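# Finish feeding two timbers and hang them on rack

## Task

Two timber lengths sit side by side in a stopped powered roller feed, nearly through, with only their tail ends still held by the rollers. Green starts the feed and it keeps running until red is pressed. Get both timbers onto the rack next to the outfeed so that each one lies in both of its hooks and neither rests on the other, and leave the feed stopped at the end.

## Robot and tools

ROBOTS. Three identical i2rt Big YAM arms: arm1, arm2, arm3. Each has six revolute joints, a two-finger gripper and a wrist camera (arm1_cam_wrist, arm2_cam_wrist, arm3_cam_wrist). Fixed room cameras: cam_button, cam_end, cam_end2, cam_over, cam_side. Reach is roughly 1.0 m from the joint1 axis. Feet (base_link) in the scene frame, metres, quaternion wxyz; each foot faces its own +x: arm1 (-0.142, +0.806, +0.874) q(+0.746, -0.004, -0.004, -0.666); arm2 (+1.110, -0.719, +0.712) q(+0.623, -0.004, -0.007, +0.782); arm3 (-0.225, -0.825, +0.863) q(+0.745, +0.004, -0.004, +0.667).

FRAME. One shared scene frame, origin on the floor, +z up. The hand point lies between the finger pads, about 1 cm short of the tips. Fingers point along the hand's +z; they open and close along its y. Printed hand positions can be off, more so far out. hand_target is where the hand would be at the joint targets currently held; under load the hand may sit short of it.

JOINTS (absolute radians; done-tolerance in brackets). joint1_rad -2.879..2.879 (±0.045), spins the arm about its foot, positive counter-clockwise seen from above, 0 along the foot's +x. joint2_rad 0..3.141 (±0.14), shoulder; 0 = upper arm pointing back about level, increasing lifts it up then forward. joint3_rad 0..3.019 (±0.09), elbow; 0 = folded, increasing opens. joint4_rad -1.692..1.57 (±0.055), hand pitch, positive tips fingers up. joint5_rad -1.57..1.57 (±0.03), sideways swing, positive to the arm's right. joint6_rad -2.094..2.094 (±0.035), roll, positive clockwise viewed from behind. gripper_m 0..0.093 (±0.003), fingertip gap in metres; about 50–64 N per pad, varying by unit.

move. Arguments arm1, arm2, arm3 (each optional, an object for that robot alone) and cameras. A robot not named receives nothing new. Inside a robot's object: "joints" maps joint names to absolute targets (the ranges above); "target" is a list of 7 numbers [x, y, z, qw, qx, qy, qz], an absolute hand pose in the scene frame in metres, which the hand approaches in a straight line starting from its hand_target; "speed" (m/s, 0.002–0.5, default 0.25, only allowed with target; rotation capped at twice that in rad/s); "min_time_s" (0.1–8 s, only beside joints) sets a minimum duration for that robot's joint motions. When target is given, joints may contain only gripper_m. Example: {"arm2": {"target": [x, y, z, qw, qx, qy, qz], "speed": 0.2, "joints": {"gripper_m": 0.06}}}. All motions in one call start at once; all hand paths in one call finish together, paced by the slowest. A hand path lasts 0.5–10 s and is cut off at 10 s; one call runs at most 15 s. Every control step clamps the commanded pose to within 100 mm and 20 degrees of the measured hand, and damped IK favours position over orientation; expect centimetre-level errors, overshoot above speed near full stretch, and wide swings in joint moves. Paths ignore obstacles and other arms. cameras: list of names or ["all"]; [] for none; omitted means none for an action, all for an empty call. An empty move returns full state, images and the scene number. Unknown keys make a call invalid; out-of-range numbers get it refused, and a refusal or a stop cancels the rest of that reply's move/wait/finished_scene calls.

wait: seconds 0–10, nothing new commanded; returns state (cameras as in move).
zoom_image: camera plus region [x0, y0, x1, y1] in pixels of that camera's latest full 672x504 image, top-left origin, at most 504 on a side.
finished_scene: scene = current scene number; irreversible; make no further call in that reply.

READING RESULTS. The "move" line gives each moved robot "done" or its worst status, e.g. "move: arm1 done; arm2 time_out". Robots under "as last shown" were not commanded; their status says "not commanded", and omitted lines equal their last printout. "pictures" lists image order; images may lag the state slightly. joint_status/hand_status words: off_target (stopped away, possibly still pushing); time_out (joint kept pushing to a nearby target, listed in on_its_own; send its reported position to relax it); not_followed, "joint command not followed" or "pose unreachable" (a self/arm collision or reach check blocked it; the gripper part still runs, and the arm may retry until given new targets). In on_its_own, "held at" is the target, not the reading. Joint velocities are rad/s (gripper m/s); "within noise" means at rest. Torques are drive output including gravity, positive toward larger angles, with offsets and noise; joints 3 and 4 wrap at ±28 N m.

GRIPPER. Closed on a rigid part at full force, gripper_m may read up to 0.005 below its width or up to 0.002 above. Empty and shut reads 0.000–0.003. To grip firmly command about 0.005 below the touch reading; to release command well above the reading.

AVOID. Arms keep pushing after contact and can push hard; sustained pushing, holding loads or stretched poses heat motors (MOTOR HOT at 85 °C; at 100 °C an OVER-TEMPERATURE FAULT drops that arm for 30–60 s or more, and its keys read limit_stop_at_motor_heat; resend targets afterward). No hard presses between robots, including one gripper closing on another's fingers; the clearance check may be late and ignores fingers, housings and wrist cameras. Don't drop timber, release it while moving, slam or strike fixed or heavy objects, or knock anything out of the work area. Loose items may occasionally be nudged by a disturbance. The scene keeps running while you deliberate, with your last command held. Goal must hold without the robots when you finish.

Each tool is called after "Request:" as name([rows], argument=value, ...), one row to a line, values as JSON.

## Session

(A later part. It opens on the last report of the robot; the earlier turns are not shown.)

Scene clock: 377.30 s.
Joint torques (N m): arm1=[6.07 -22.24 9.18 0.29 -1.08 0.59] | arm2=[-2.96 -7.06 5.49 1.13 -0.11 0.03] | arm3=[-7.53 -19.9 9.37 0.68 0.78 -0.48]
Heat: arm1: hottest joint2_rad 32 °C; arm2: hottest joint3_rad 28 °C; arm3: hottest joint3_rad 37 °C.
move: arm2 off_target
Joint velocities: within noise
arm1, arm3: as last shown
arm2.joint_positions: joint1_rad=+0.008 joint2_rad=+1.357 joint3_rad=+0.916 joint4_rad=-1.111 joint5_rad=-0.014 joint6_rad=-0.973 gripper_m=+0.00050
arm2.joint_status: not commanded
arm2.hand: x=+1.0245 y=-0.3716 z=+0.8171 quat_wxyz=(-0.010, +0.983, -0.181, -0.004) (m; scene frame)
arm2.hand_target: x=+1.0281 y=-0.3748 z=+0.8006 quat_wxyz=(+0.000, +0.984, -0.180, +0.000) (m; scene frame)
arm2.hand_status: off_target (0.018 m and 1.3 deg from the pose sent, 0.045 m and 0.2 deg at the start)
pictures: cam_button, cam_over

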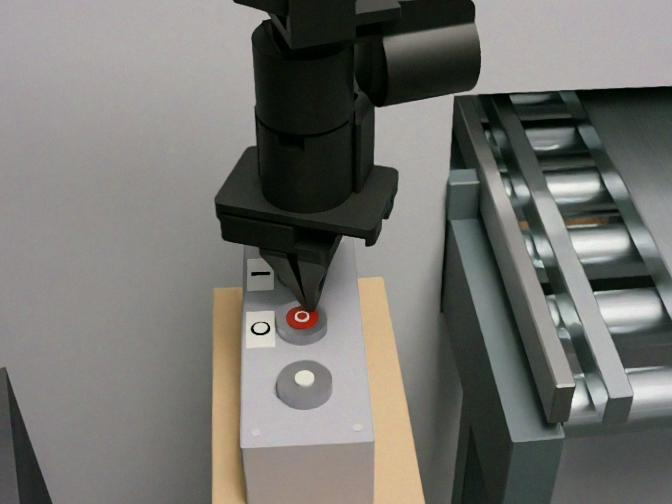

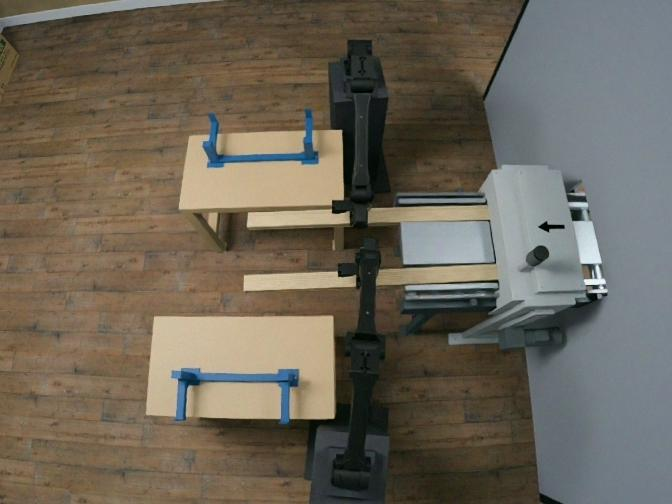

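Request:
move(arm3={"joints":{"gripper_m":0.050}}, arm1={"joints":{"gripper_m":0.050}}, arm2={"target":[1.028,-0.40,0.90,0,0.9836,-0.18,0],"speed":0.25}, cameras=["cam_end","cam_end2","cam_button","arm1_cam_wrist","arm3_cam_wrist"])

Request:
move(arm3={"target":[-0.20,-0.13,0.75,0,1,0,0],"speed":0.06}, arm1={"target":[-0.20,0.124,0.75,0,1,0,0],"speed":0.06}, cameras=["all"])

Scene clock: 399.40 s.
Joint torques (N m): arm1=[6.3 -22.12 9.18 0.29 -1.09 0.59] | arm2=[-1.96 -7.36 11.66 -0.35 -0.11 0.15] | arm3=[-7.47 -19.84 9.39 0.66 0.78 -0.48]
Heat: arm1: hottest joint2_rad 35 °C; arm2: hottest joint3_rad 28 °C; arm3: hottest joint3_rad 37 °C.
move: arm1 off_target; arm2 off_target; arm3 off_target
Joint velocities: within noise
arm1.joint_positions: joint1_rad=-0.116 joint2_rad=+2.500 joint3_rad=+1.908 joint4_rad=-0.997 joint5_rad=+0.032 joint6_rad=+1.567 gripper_m=+0.06205
arm1.joint_status: gripper_m off_target (ended at +0.06205, target +0.05000)
arm1.hand: x=-0.1494 y=+0.1263 z=+0.7235 quat_wxyz=(+0.003, -1.000, +0.000, +0.015) (m; scene frame)
arm1.hand_target: x=-0.1003 y=+0.1244 z=+0.7225 quat_wxyz=(+0.000, -1.000, +0.000, +0.000) (m; scene frame)
arm1.hand_status: not commanded
arm2.joint_positions: joint1_rad=+0.008 joint2_rad=+1.218 joint3_rad=+0.967 joint4_rad=-1.366 joint5_rad=-0.014 joint6_rad=-0.973 gripper_m=+0.00050
arm2.joint_status: not commanded
arm2.hand: x=+1.0340 y=-0.4155 z=+0.8796 quat_wxyz=(+0.020, +0.983, -0.182, +0.009) (m; scene frame)
arm2.hand_target: x=+1.0282 y=-0.4009 z=+0.8999 quat_wxyz=(+0.000, +0.984, -0.180, +0.000) (m; scene frame)
arm2.hand_status: off_target (0.026 m and 2.5 deg from the pose sent, 0.088 m and 1.3 deg at the start)
arm3.joint_positions: joint1_rad=+0.002 joint2_rad=+2.543 joint3_rad=+2.024 joint4_rad=-1.081 joint5_rad=-0.026 joint6_rad=-1.697 gripper_m=+0.06379
arm3.joint_status: gripper_m off_target (ended at +0.06379, target +0.05000)
arm3.hand: x=-0.1528 y=-0.1294 z=+0.7216 quat_wxyz=(+0.007, +1.000, +0.008, -0.014) (m; scene frame)
arm3.hand_target: x=-0.1000 y=-0.1286 z=+0.7222 quat_wxyz=(+0.000, +1.000, +0.000, +0.000) (m; scene frame)
arm3.hand_status: not commanded
pictures: arm1_cam_wrist, arm3_cam_wrist, cam_button, cam_end, cam_end2

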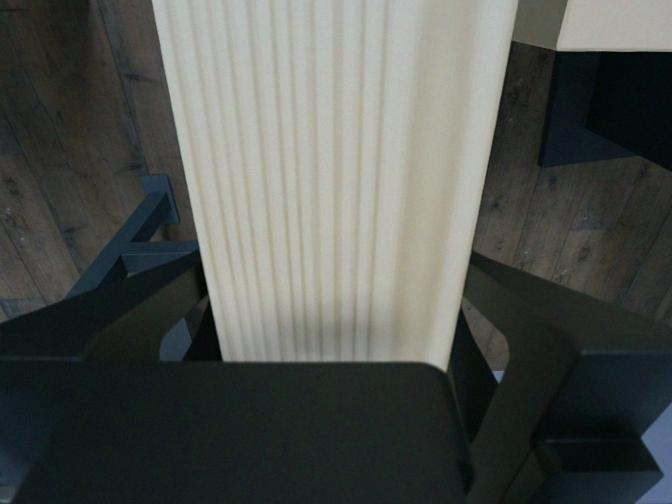

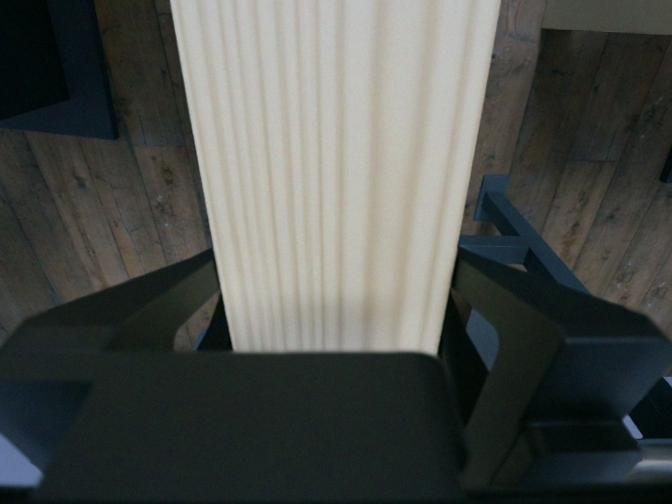

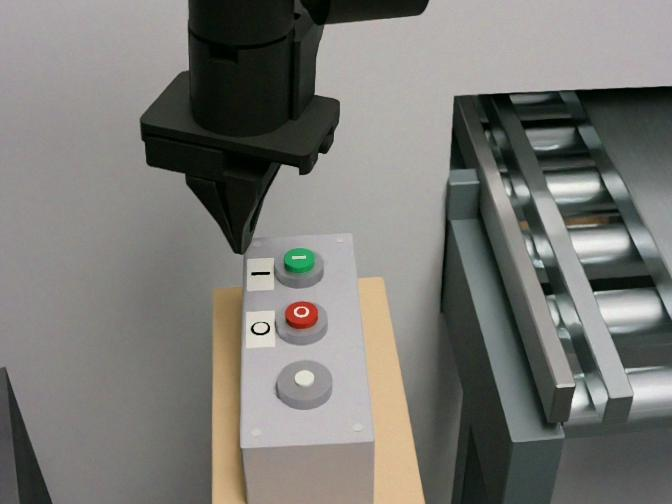

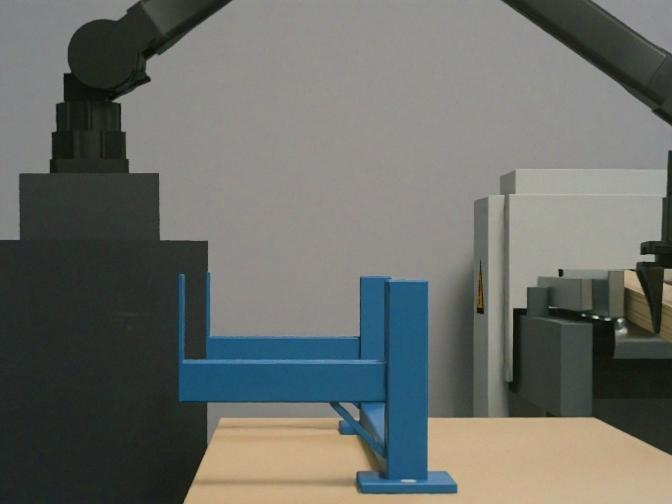

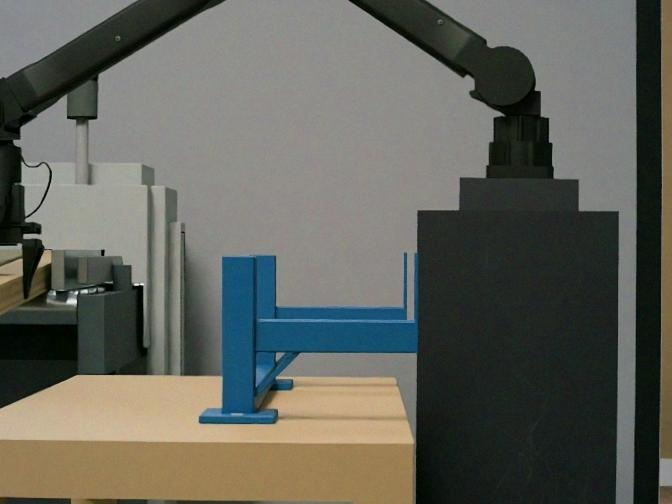

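Scene clock: 402.27 s.
Joint torques (N m): arm1=[0.56 -25.29 10.17 -0.76 0.26 -0.21] | arm2=[-1.96 -7.41 11.66 -0.34 -0.11 0.15] | arm3=[-1.55 -23.71 8.59 -0.32 -0.55 0.41]
Heat: arm1: hottest joint2_rad 35 °C; arm2: hottest joint3_rad 28 °C; arm3: hottest joint3_rad 37 °C.
move: arm1 off_target; arm3 off_target
Joint velocities: within noise
arm1.joint_positions: joint1_rad=-0.197 joint2_rad=+2.502 joint3_rad=+1.895 joint4_rad=-1.017 joint5_rad=-0.003 joint6_rad=+1.511 gripper_m=+0.06200
arm1.joint_status: not commanded
arm1.hand: x=-0.1974 y=+0.1403 z=+0.7178 quat_wxyz=(+0.021, -1.000, +0.012, -0.004) (m; scene frame)
arm1.hand_target: x=-0.2000 y=+0.1247 z=+0.7496 quat_wxyz=(+0.000, -1.000, +0.000, +0.000) (m; scene frame)
arm1.hand_status: off_target (0.036 m and 2.8 deg from the pose sent, 0.057 m and 1.8 deg at the start)
arm2: as last shown
arm3.joint_positions: joint1_rad=+0.073 joint2_rad=+2.523 joint3_rad=+1.957 joint4_rad=-1.057 joint5_rad=+0.010 joint6_rad=-1.643 gripper_m=+0.06379
arm3.joint_status: not commanded
arm3.hand: x=-0.1969 y=-0.1441 z=+0.7137 quat_wxyz=(+0.020, +1.000, +0.017, +0.004) (m; scene frame)
arm3.hand_target: x=-0.1999 y=-0.1305 z=+0.7494 quat_wxyz=(+0.000, +1.000, +0.000, +0.000) (m; scene frame)
arm3.hand_status: off_target (0.039 m and 3.0 deg from the pose sent, 0.055 m and 2.0 deg at the start)
pictures: arm1_cam_wrist, arm2_cam_wrist, arm3_cam_wrist, cam_button, cam_end, cam_end2, cam_over, cam_side

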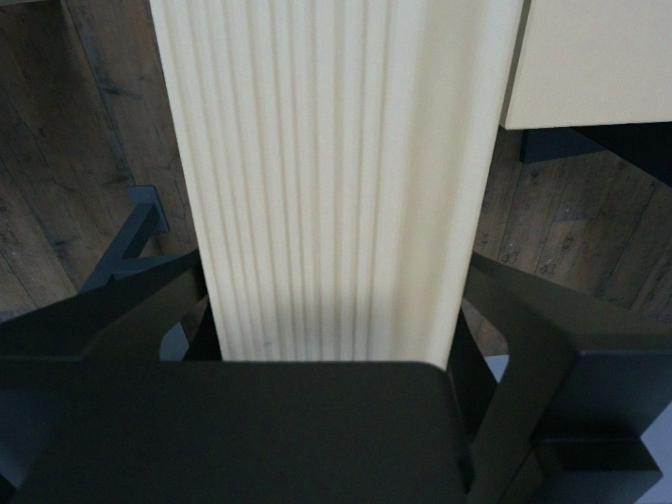

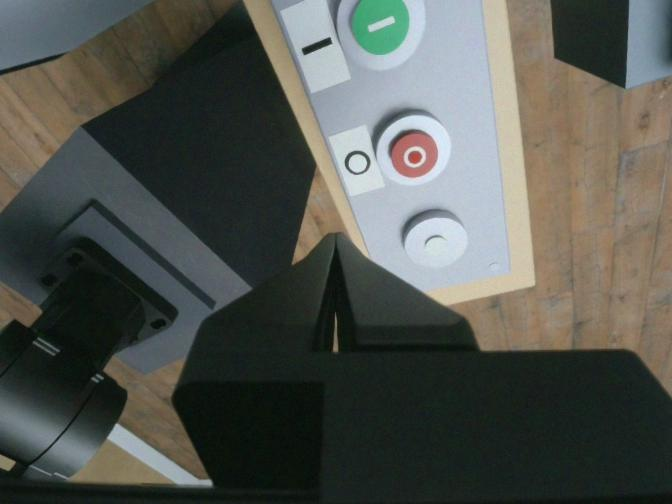

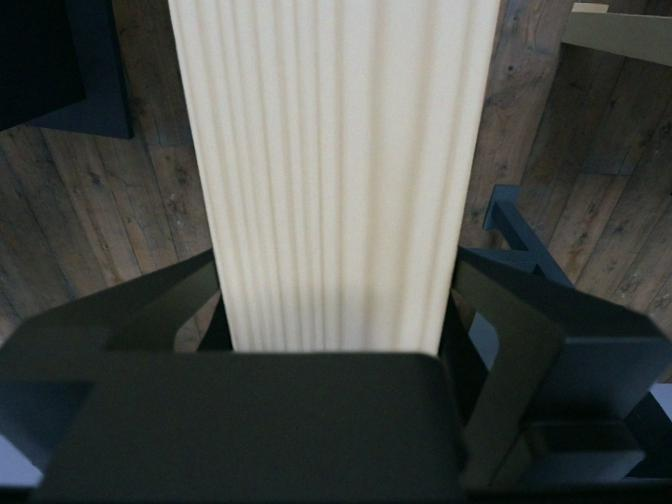

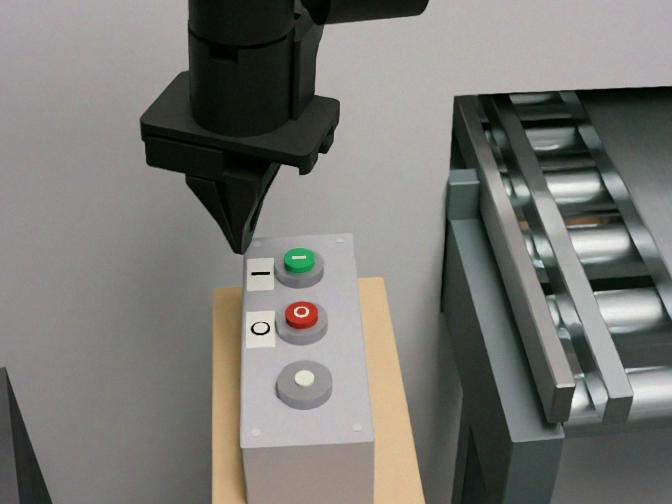

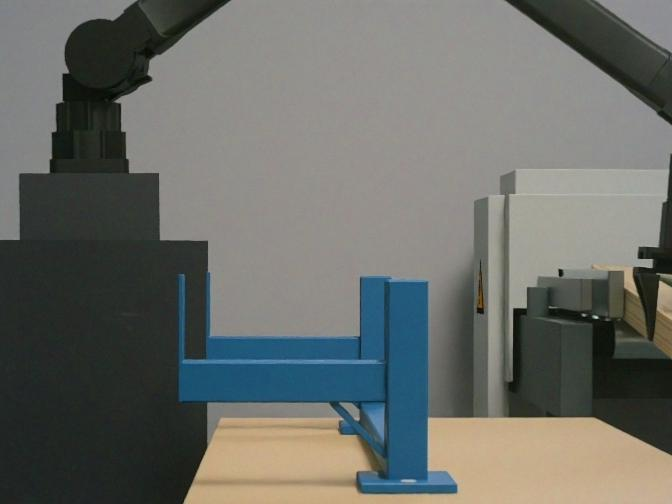

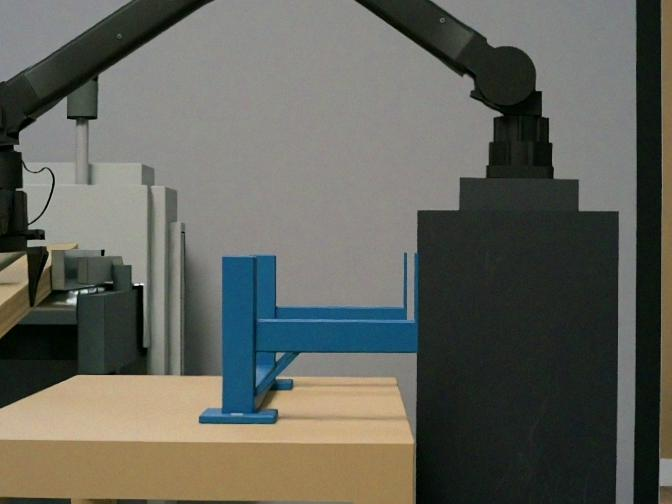

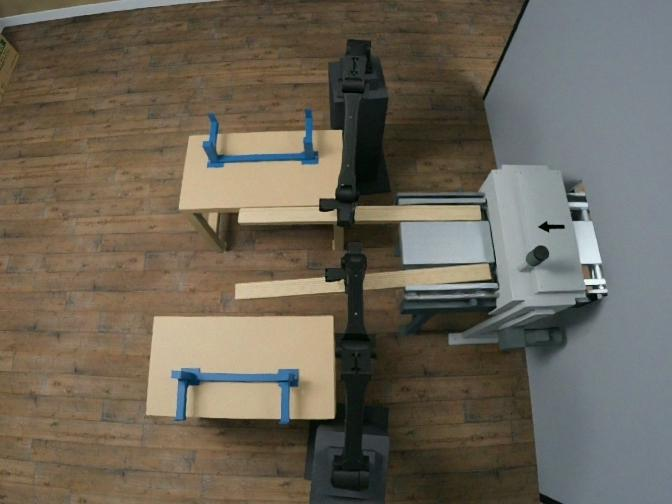

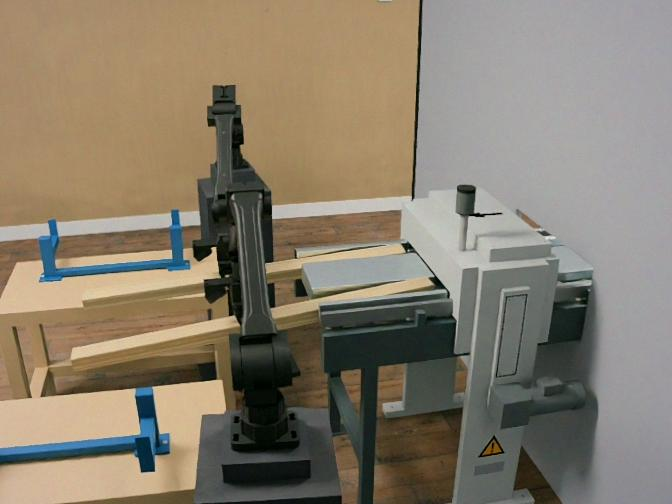

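Request:
move(arm3={"target":[-0.22,-0.14,0.82,0,1,0,0],"speed":0.06}, arm1={"target":[-0.22,0.134,0.82,0,1,0,0],"speed":0.06}, cameras=["cam_end","cam_end2","cam_over","cam_side"])

Scene clock: 426.03 s.
Joint torques (N m): arm1=[-1.32 -29.1 9.35 -2.25 0.01 -0.58] | arm2=[-1.9 -7.41 11.66 -0.35 -0.12 0.15] | arm3=[-0.67 -27.11 8.18 -1.58 -0.13 0.79]
Heat: arm1: hottest joint2_rad 35 °C; arm2: hottest joint3_rad 32 °C; arm3: hottest joint3_rad 37 °C.
move: arm1 off_target; arm3 off_target
Joint velocities: within noise
arm1.joint_positions: joint1_rad=-0.209 joint2_rad=+2.440 joint3_rad=+1.880 joint4_rad=-1.069 joint5_rad=+0.006 joint6_rad=+1.522 gripper_m=+0.06191
arm1.joint_status: not commanded
arm1.hand: x=-0.2067 y=+0.1443 z=+0.7538 quat_wxyz=(+0.024, -0.999, +0.023, +0.000) (m; scene frame)
arm1.hand_target: x=-0.2198 y=+0.1344 z=+0.8167 quat_wxyz=(-0.001, -1.000, +0.001, +0.001) (m; scene frame)
arm1.hand_status: off_target (0.068 m and 3.8 deg from the pose sent, 0.105 m and 2.8 deg at the start)
arm2: as last shown
arm3.joint_positions: joint1_rad=+0.090 joint2_rad=+2.455 joint3_rad=+1.929 joint4_rad=-1.103 joint5_rad=-0.005 joint6_rad=-1.653 gripper_m=+0.06379
arm3.joint_status: not commanded
arm3.hand: x=-0.2110 y=-0.1499 z=+0.7496 quat_wxyz=(+0.023, +0.999, +0.031, -0.003) (m; scene frame)
arm3.hand_target: x=-0.2199 y=-0.1404 z=+0.8160 quat_wxyz=(-0.001, +1.000, +0.001, -0.001) (m; scene frame)
arm3.hand_status: off_target (0.072 m and 4.4 deg from the pose sent, 0.109 m and 3.1 deg at the start)
pictures: cam_end, cam_end2, cam_over, cam_side

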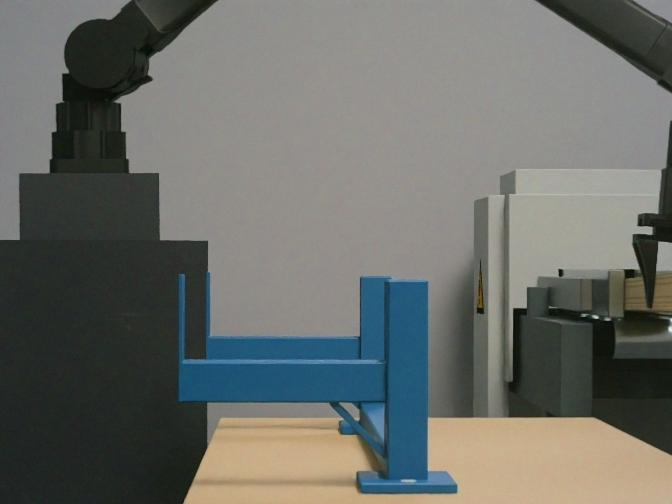

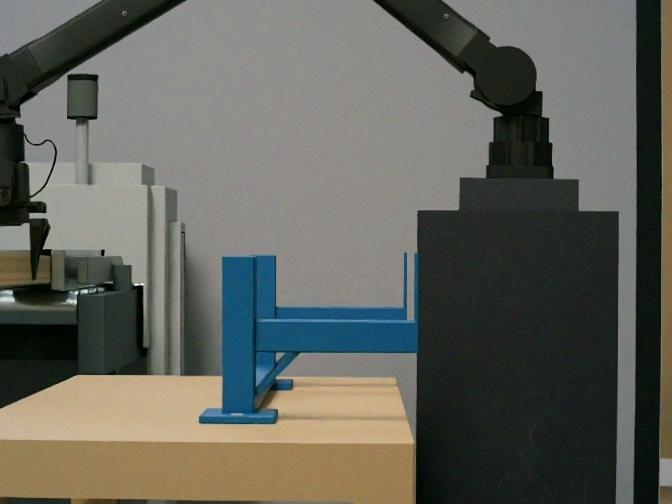

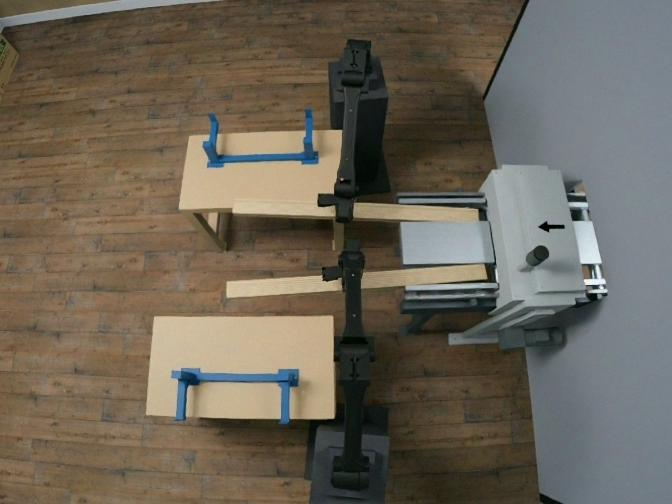

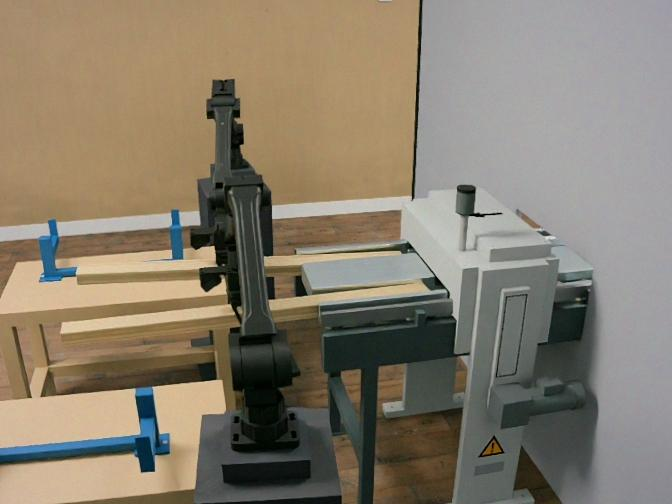

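Request:
move(arm3={"target":[-0.32,-0.20,0.90,-0.02,1,-0.03,0],"speed":0.1}, arm1={"target":[-0.32,0.19,0.90,0.02,1,0.023,0],"speed":0.1}, cameras=["cam_end","cam_end2","cam_over","cam_side","arm3_cam_wrist","arm1_cam_wrist"])

Scene clock: 483.63 s.
Joint torques (N m): arm1=[-8.76 -29.22 6.65 -3.37 1.37 -1.54] | arm2=[-1.96 -7.41 11.66 -0.35 -0.11 0.15] | arm3=[6.42 -26.17 5.49 -3.11 -1.18 1.97]
Heat: arm1: hottest joint2_rad 44 °C; arm2: hottest joint3_rad 36 °C; arm3: hottest joint2_rad 44 °C.
move: arm1 off_target; arm3 off_target
Joint velocities: within noise
arm1.joint_positions: joint1_rad=-0.278 joint2_rad=+2.260 joint3_rad=+1.767 joint4_rad=-1.049 joint5_rad=-0.042 joint6_rad=+1.442 gripper_m=+0.06188
arm1.joint_status: not commanded
arm1.hand: x=-0.2431 y=+0.1552 z=+0.8322 quat_wxyz=(-0.023, -0.999, +0.018, -0.019) (m; scene frame)
arm1.hand_target: x=-0.3086 y=+0.1852 z=+0.8874 quat_wxyz=(-0.019, -1.000, -0.017, +0.001) (m; scene frame)
arm1.hand_status: off_target (0.108 m and 5.2 deg from the pose sent, 0.191 m and 7.3 deg at the start; pose on its path clipped on 27 of 64 steps)
arm2: as last shown
arm3.joint_positions: joint1_rad=+0.152 joint2_rad=+2.224 joint3_rad=+1.753 joint4_rad=-1.030 joint5_rad=+0.037 joint6_rad=-1.572 gripper_m=+0.06381
arm3.joint_status: not commanded
arm3.hand: x=-0.2452 y=-0.1613 z=+0.8402 quat_wxyz=(-0.041, +0.999, +0.021, +0.018) (m; scene frame)
arm3.hand_target: x=-0.3109 y=-0.1948 z=+0.8903 quat_wxyz=(-0.021, +0.999, -0.023, +0.001) (m; scene frame)
arm3.hand_status: off_target (0.103 m and 6.6 deg from the pose sent, 0.192 m and 8.5 deg at the start; pose on its path clipped on 34 of 64 steps)
pictures: arm1_cam_wrist, arm3_cam_wrist, cam_end, cam_end2, cam_over, cam_side

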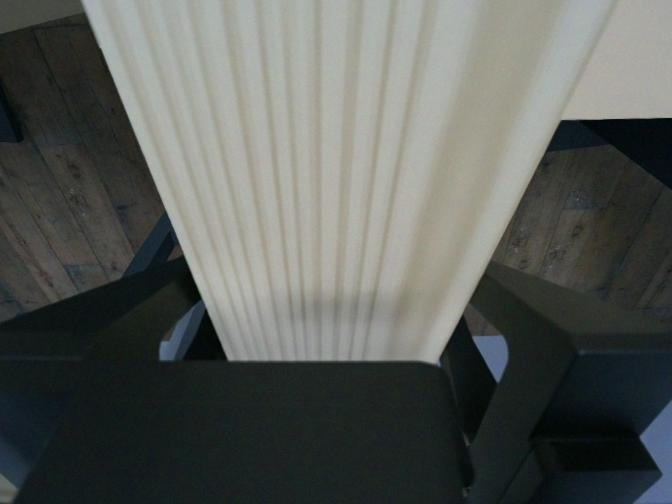

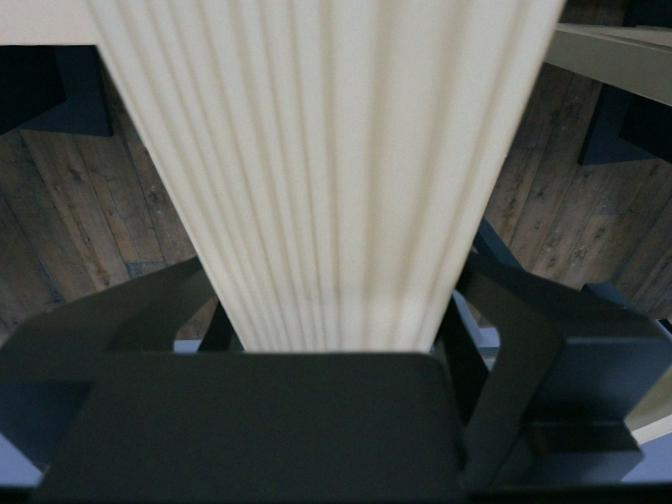

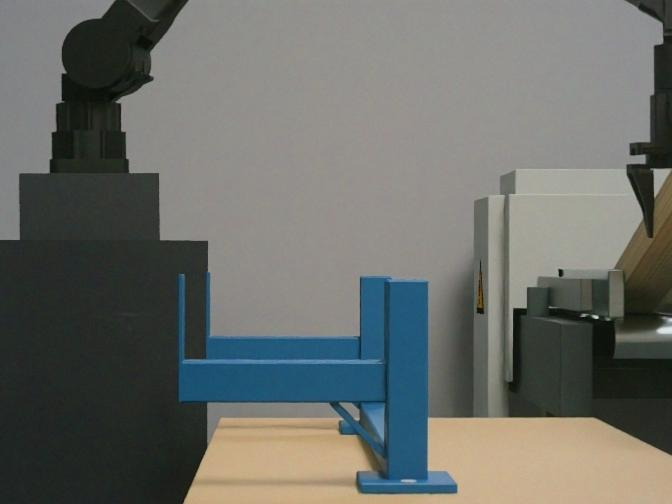

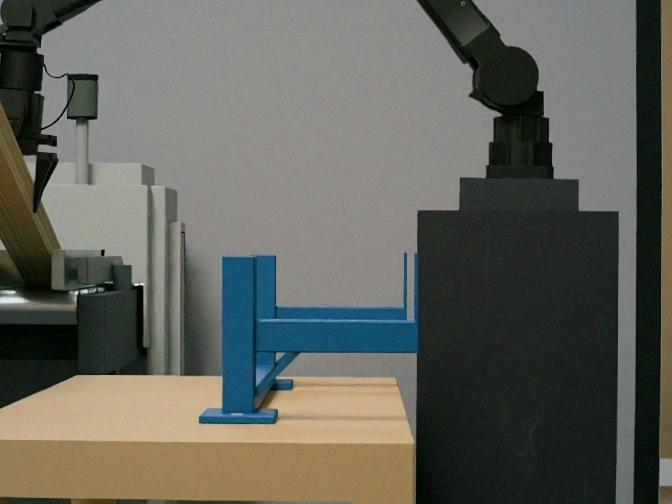

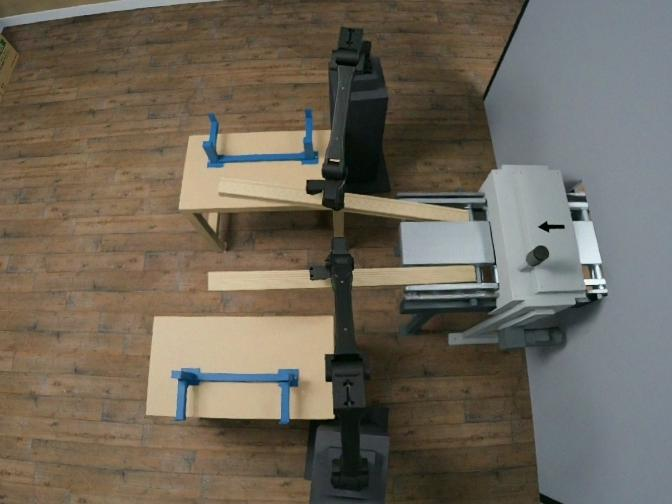

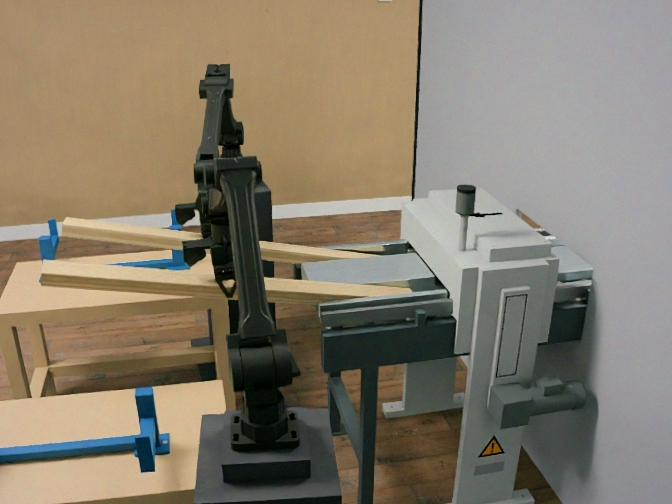

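Request:
move(arm1={"target":[-0.27,0.19,0.755,0.02,1,-0.02,0],"speed":0.08}, arm3={"target":[-0.29,-0.28,0.90,-0.02,0.995,0.08,0],"speed":0.08}, cameras=["cam_end","cam_end2","cam_over","cam_side"])

Scene clock: 532.40 s.
Joint torques (N m): arm1=[-2.84 -18.73 4.81 -0.99 0.65 -0.2] | arm2=[-1.96 -7.41 11.66 -0.34 -0.11 0.15] | arm3=[3.78 -23.53 1.39 -4.74 -1.16 -0.45]
Heat: arm1: hottest joint2_rad 38 °C; arm2: hottest joint3_rad 37 °C; arm3: hottest joint2_rad 37 °C.
move: arm1 off_target; arm3 off_target
Joint velocities: within noise
arm1.joint_positions: joint1_rad=-0.283 joint2_rad=+2.276 joint3_rad=+1.661 joint4_rad=-0.823 joint5_rad=-0.024 joint6_rad=+1.427 gripper_m=+0.06180
arm1.joint_status: not commanded
arm1.hand: x=-0.2505 y=+0.1506 z=+0.7900 quat_wxyz=(-0.073, -0.997, +0.013, -0.002) (m; scene frame)
arm1.hand_target: x=-0.2681 y=+0.1897 z=+0.7570 quat_wxyz=(-0.020, -1.000, +0.020, -0.001) (m; scene frame)
arm1.hand_status: off_target (0.056 m and 6.2 deg from the pose sent, 0.089 m and 2.3 deg at the start)
arm2: as last shown
arm3.joint_positions: joint1_rad=+0.129 joint2_rad=+2.056 joint3_rad=+1.565 joint4_rad=-0.875 joint5_rad=+0.029 joint6_rad=-1.593 gripper_m=+0.06381
arm3.joint_status: not commanded
arm3.hand: x=-0.2312 y=-0.1793 z=+0.8815 quat_wxyz=(-0.108, +0.994, +0.018, +0.015) (m; scene frame)
arm3.hand_target: x=-0.2733 y=-0.2530 z=+0.8926 quat_wxyz=(-0.022, +0.997, +0.079, +0.001) (m; scene frame)
arm3.hand_status: off_target (0.118 m and 12.5 deg from the pose sent, 0.140 m and 7.6 deg at the start; pose on its path clipped on 55 of 73 steps)
pictures: cam_end, cam_end2, cam_over, cam_side

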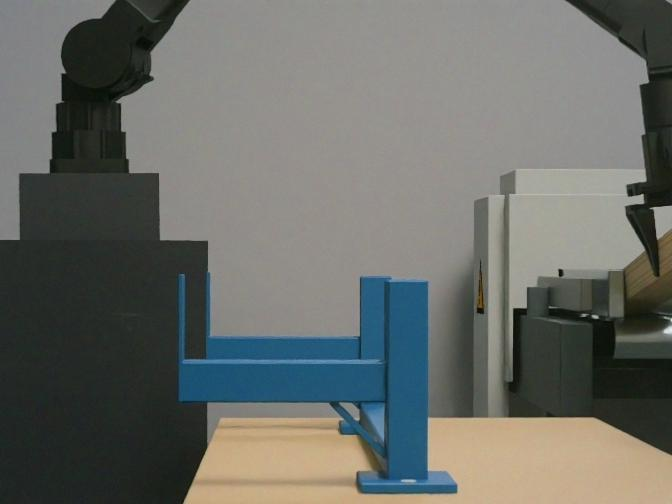

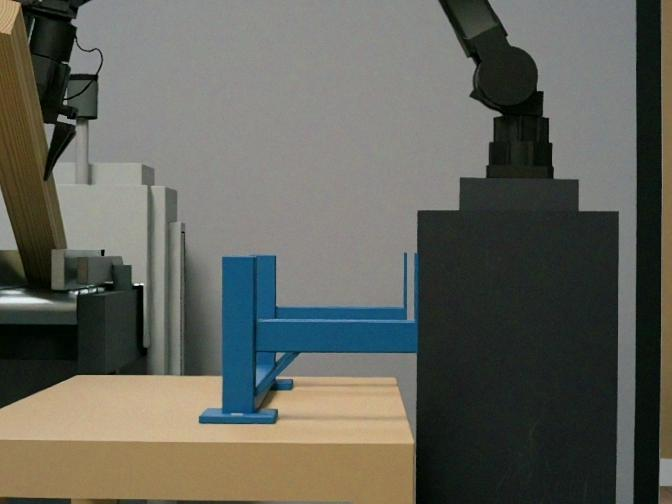

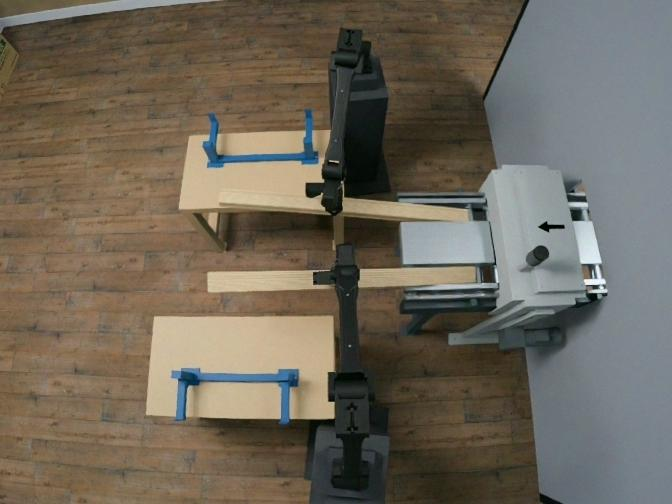

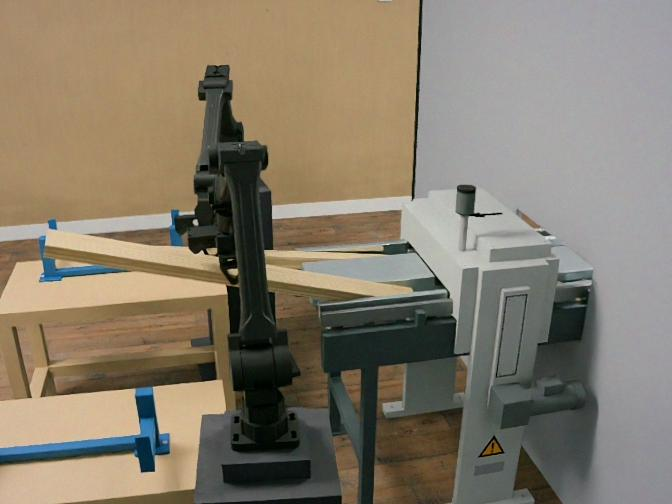

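Request:
move(arm1={"target":[-0.25,0.16,0.68,0.0,1,-0.02,0],"speed":0.08}, arm3={"target":[-0.235,-0.17,0.76,0,1,0.01,0],"speed":0.1}, cameras=["cam_end","cam_end2","cam_over","cam_side"])

Scene clock: 548.43 s.
Joint torques (N m): arm1=[0.62 -21.13 8.76 -1.7 0.71 -0.17] | arm2=[-1.96 -7.41 11.66 -0.34 -0.11 0.15] | arm3=[-3.43 -18.49 11.78 0.28 -0.32 0.43]
Heat: arm1: hottest joint2_rad 39 °C; arm2: hottest joint3_rad 38 °C; arm3: hottest joint2_rad 37 °C.
move: arm1 off_target; arm3 off_target
Joint velocities: within noise
arm1.joint_positions: joint1_rad=-0.282 joint2_rad=+2.503 joint3_rad=+1.785 joint4_rad=-0.820 joint5_rad=-0.016 joint6_rad=+1.464 gripper_m=+0.06180
arm1.joint_status: not commanded
arm1.hand: x=-0.2504 y=+0.1512 z=+0.6836 quat_wxyz=(-0.023, -0.999, +0.031, -0.006) (m; scene frame)
arm1.hand_target: x=-0.2501 y=+0.1600 z=+0.6802 quat_wxyz=(-0.001, -1.000, +0.020, +0.000) (m; scene frame)
arm1.hand_status: off_target (0.010 m and 3.0 deg from the pose sent, 0.110 m and 8.4 deg at the start)
arm2: as last shown
arm3.joint_positions: joint1_rad=+0.145 joint2_rad=+2.358 joint3_rad=+1.695 joint4_rad=-0.982 joint5_rad=+0.003 joint6_rad=-1.614 gripper_m=+0.06380
arm3.joint_status: not commanded
arm3.hand: x=-0.2454 y=-0.2029 z=+0.7376 quat_wxyz=(+0.031, +0.999, +0.039, +0.002) (m; scene frame)
arm3.hand_target: x=-0.2347 y=-0.1719 z=+0.7613 quat_wxyz=(-0.001, +1.000, +0.010, +0.000) (m; scene frame)
arm3.hand_status: off_target (0.041 m and 4.9 deg from the pose sent, 0.122 m and 12.6 deg at the start)
pictures: cam_end, cam_end2, cam_over, cam_side

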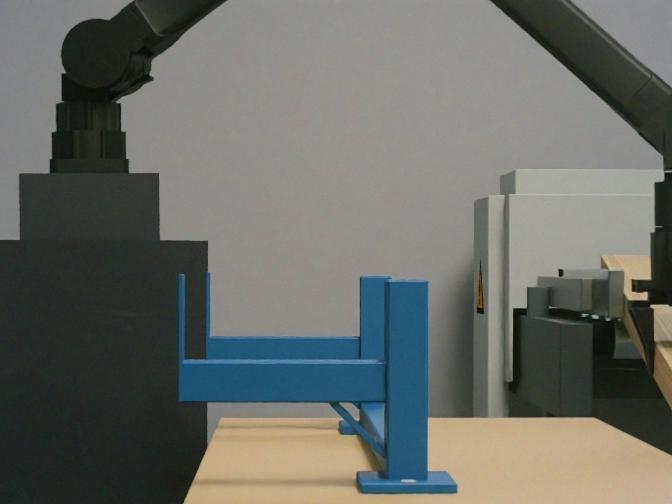

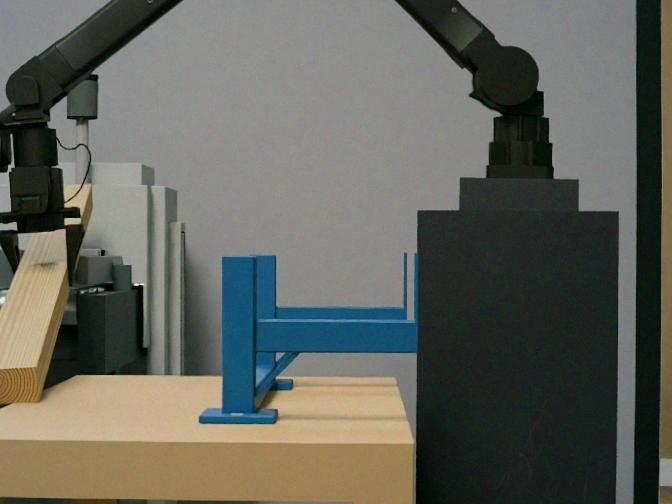

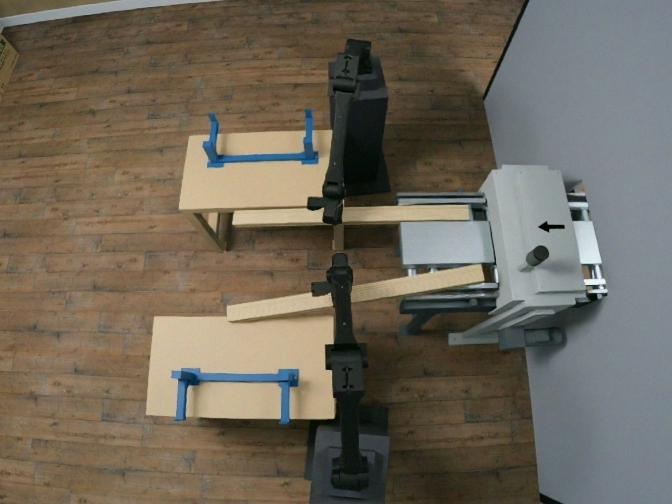

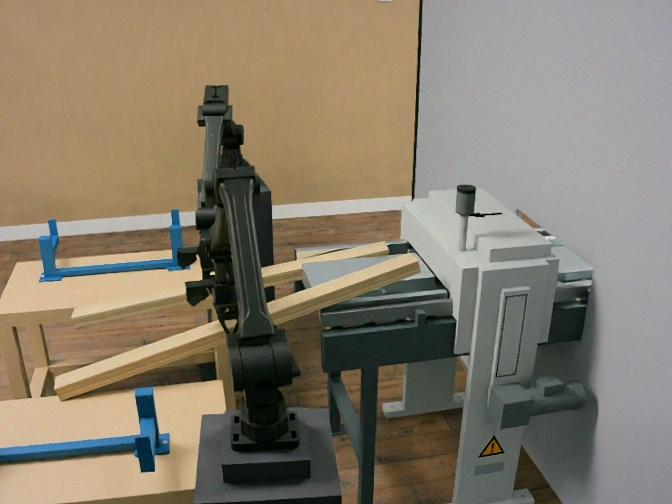

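Request:
move(arm1={"target":[-0.27,0.21,0.86,0.0,1,-0.07,0],"speed":0.1}, arm3={"target":[-0.25,-0.27,0.83,0,1,0.08,0],"speed":0.1})

Request:
move(arm1={"target":[-0.27,0.25,0.80,0.0,1,-0.10,0],"speed":0.1}, arm3={"target":[-0.25,-0.30,0.77,0,1,0.10,0],"speed":0.1}, cameras=["cam_end","cam_end2","cam_over","cam_side"])

Scene clock: 567.70 s.
Joint torques (N m): arm1=[-2.9 -27.28 4.63 -6.28 0.33 0.39] | arm2=[-1.96 -7.41 11.66 -0.35 -0.12 0.15] | arm3=[-0.97 -21.77 8.03 0.29 0.05 -0.02]
Heat: arm1: hottest joint2_rad 37 °C; arm2: hottest joint3_rad 38 °C; arm3: hottest joint2_rad 37 °C.
move: arm1 off_target; arm3 off_target
Joint velocities: within noise
arm1.joint_positions: joint1_rad=-0.283 joint2_rad=+2.233 joint3_rad=+1.677 joint4_rad=-0.915 joint5_rad=-0.005 joint6_rad=+1.461 gripper_m=+0.06177
arm1.joint_status: not commanded
arm1.hand: x=-0.2527 y=+0.1577 z=+0.8202 quat_wxyz=(-0.056, -0.998, +0.030, +0.004) (m; scene frame)
arm1.hand_target: x=-0.2684 y=+0.2042 z=+0.8552 quat_wxyz=(-0.002, -0.998, +0.069, +0.000) (m; scene frame)
arm1.hand_status: off_target (0.068 m and 7.9 deg from the pose sent, 0.187 m and 5.3 deg at the start)
arm2: as last shown
arm3.joint_positions: joint1_rad=+0.147 joint2_rad=+2.120 joint3_rad=+1.361 joint4_rad=-0.931 joint5_rad=-0.008 joint6_rad=-1.679 gripper_m=+0.06380
arm3.joint_status: not commanded
arm3.hand: x=-0.2447 y=-0.2992 z=+0.7781 quat_wxyz=(+0.053, +0.996, +0.072, -0.005) (m; scene frame)
arm3.hand_target: x=-0.2499 y=-0.2721 z=+0.8291 quat_wxyz=(+0.000, +0.997, +0.079, +0.000) (m; scene frame)
arm3.hand_status: off_target (0.060 m and 6.2 deg from the pose sent, 0.114 m and 5.9 deg at the start)
pictures: none

Scene clock: 569.10 s.
Joint torques (N m): arm1=[-3.72 -21.71 -0.58 -4.67 0.5 0.84] | arm2=[-1.96 -7.41 11.66 -0.34 -0.11 0.15] | arm3=[-1.03 -18.14 7.21 0.57 0.06 -0.02]
Heat: arm1: hottest joint2_rad 37 °C; arm2: hottest joint3_rad 38 °C; arm3: hottest joint2_rad 37 °C.
move: arm1 off_target; arm3 off_target
Joint velocities: within noise
arm1.joint_positions: joint1_rad=-0.282 joint2_rad=+2.170 joint3_rad=+1.559 joint4_rad=-0.771 joint5_rad=-0.005 joint6_rad=+1.456 gripper_m=+0.06177
arm1.joint_status: not commanded
arm1.hand: x=-0.2512 y=+0.1640 z=+0.8237 quat_wxyz=(-0.100, -0.995, +0.027, +0.010) (m; scene frame)
arm1.hand_target: x=-0.2663 y=+0.2418 z=+0.8013 quat_wxyz=(-0.002, -0.995, +0.097, +0.002) (m; scene frame)
arm1.hand_status: off_target (0.091 m and 14.2 deg from the pose sent, 0.096 m and 10.2 deg at the start)
arm2: as last shown
arm3.joint_positions: joint1_rad=+0.150 joint2_rad=+2.126 joint3_rad=+1.238 joint4_rad=-0.768 joint5_rad=-0.008 joint6_rad=-1.715 gripper_m=+0.06380
arm3.joint_status: not commanded
arm3.hand: x=-0.2453 y=-0.3248 z=+0.7419 quat_wxyz=(+0.036, +0.995, +0.092, -0.005) (m; scene frame)
arm3.hand_target: x=-0.2501 y=-0.3010 z=+0.7701 quat_wxyz=(+0.000, +0.995, +0.099, +0.000) (m; scene frame)
arm3.hand_status: off_target (0.038 m and 4.3 deg from the pose sent, 0.010 m and 6.9 deg at the start)
pictures: cam_end, cam_end2, cam_over, cam_side

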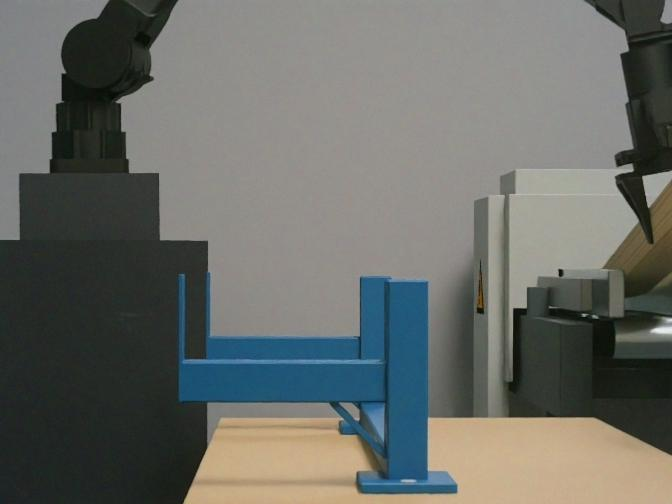

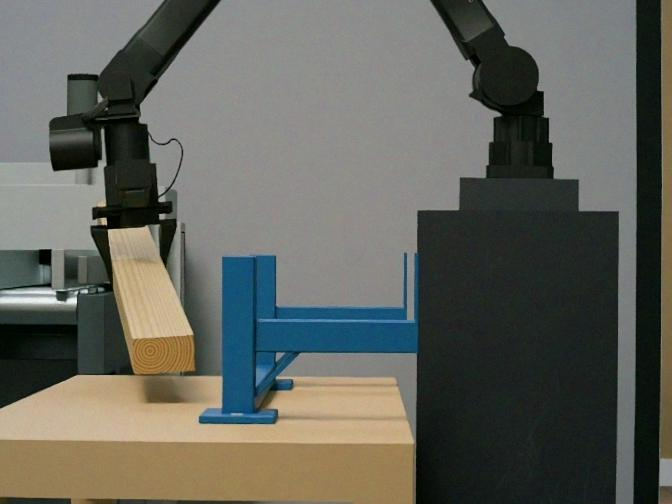

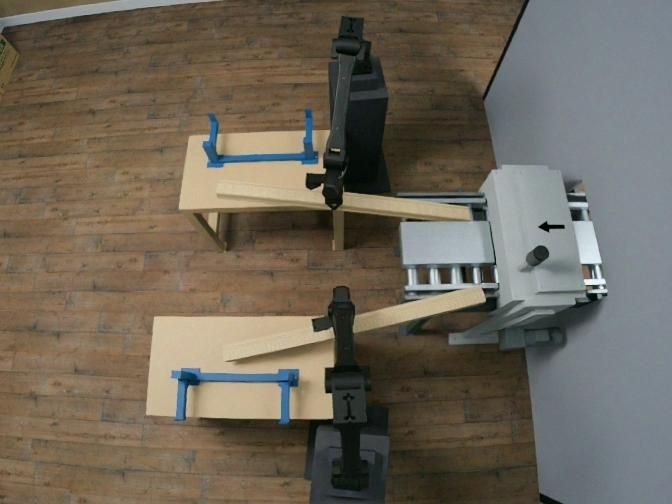

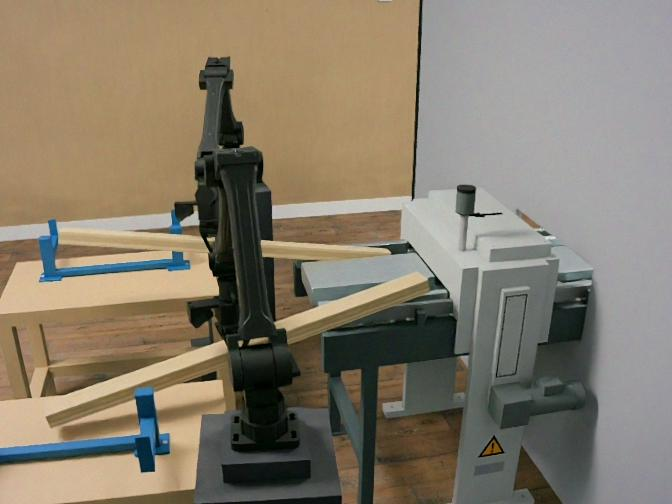

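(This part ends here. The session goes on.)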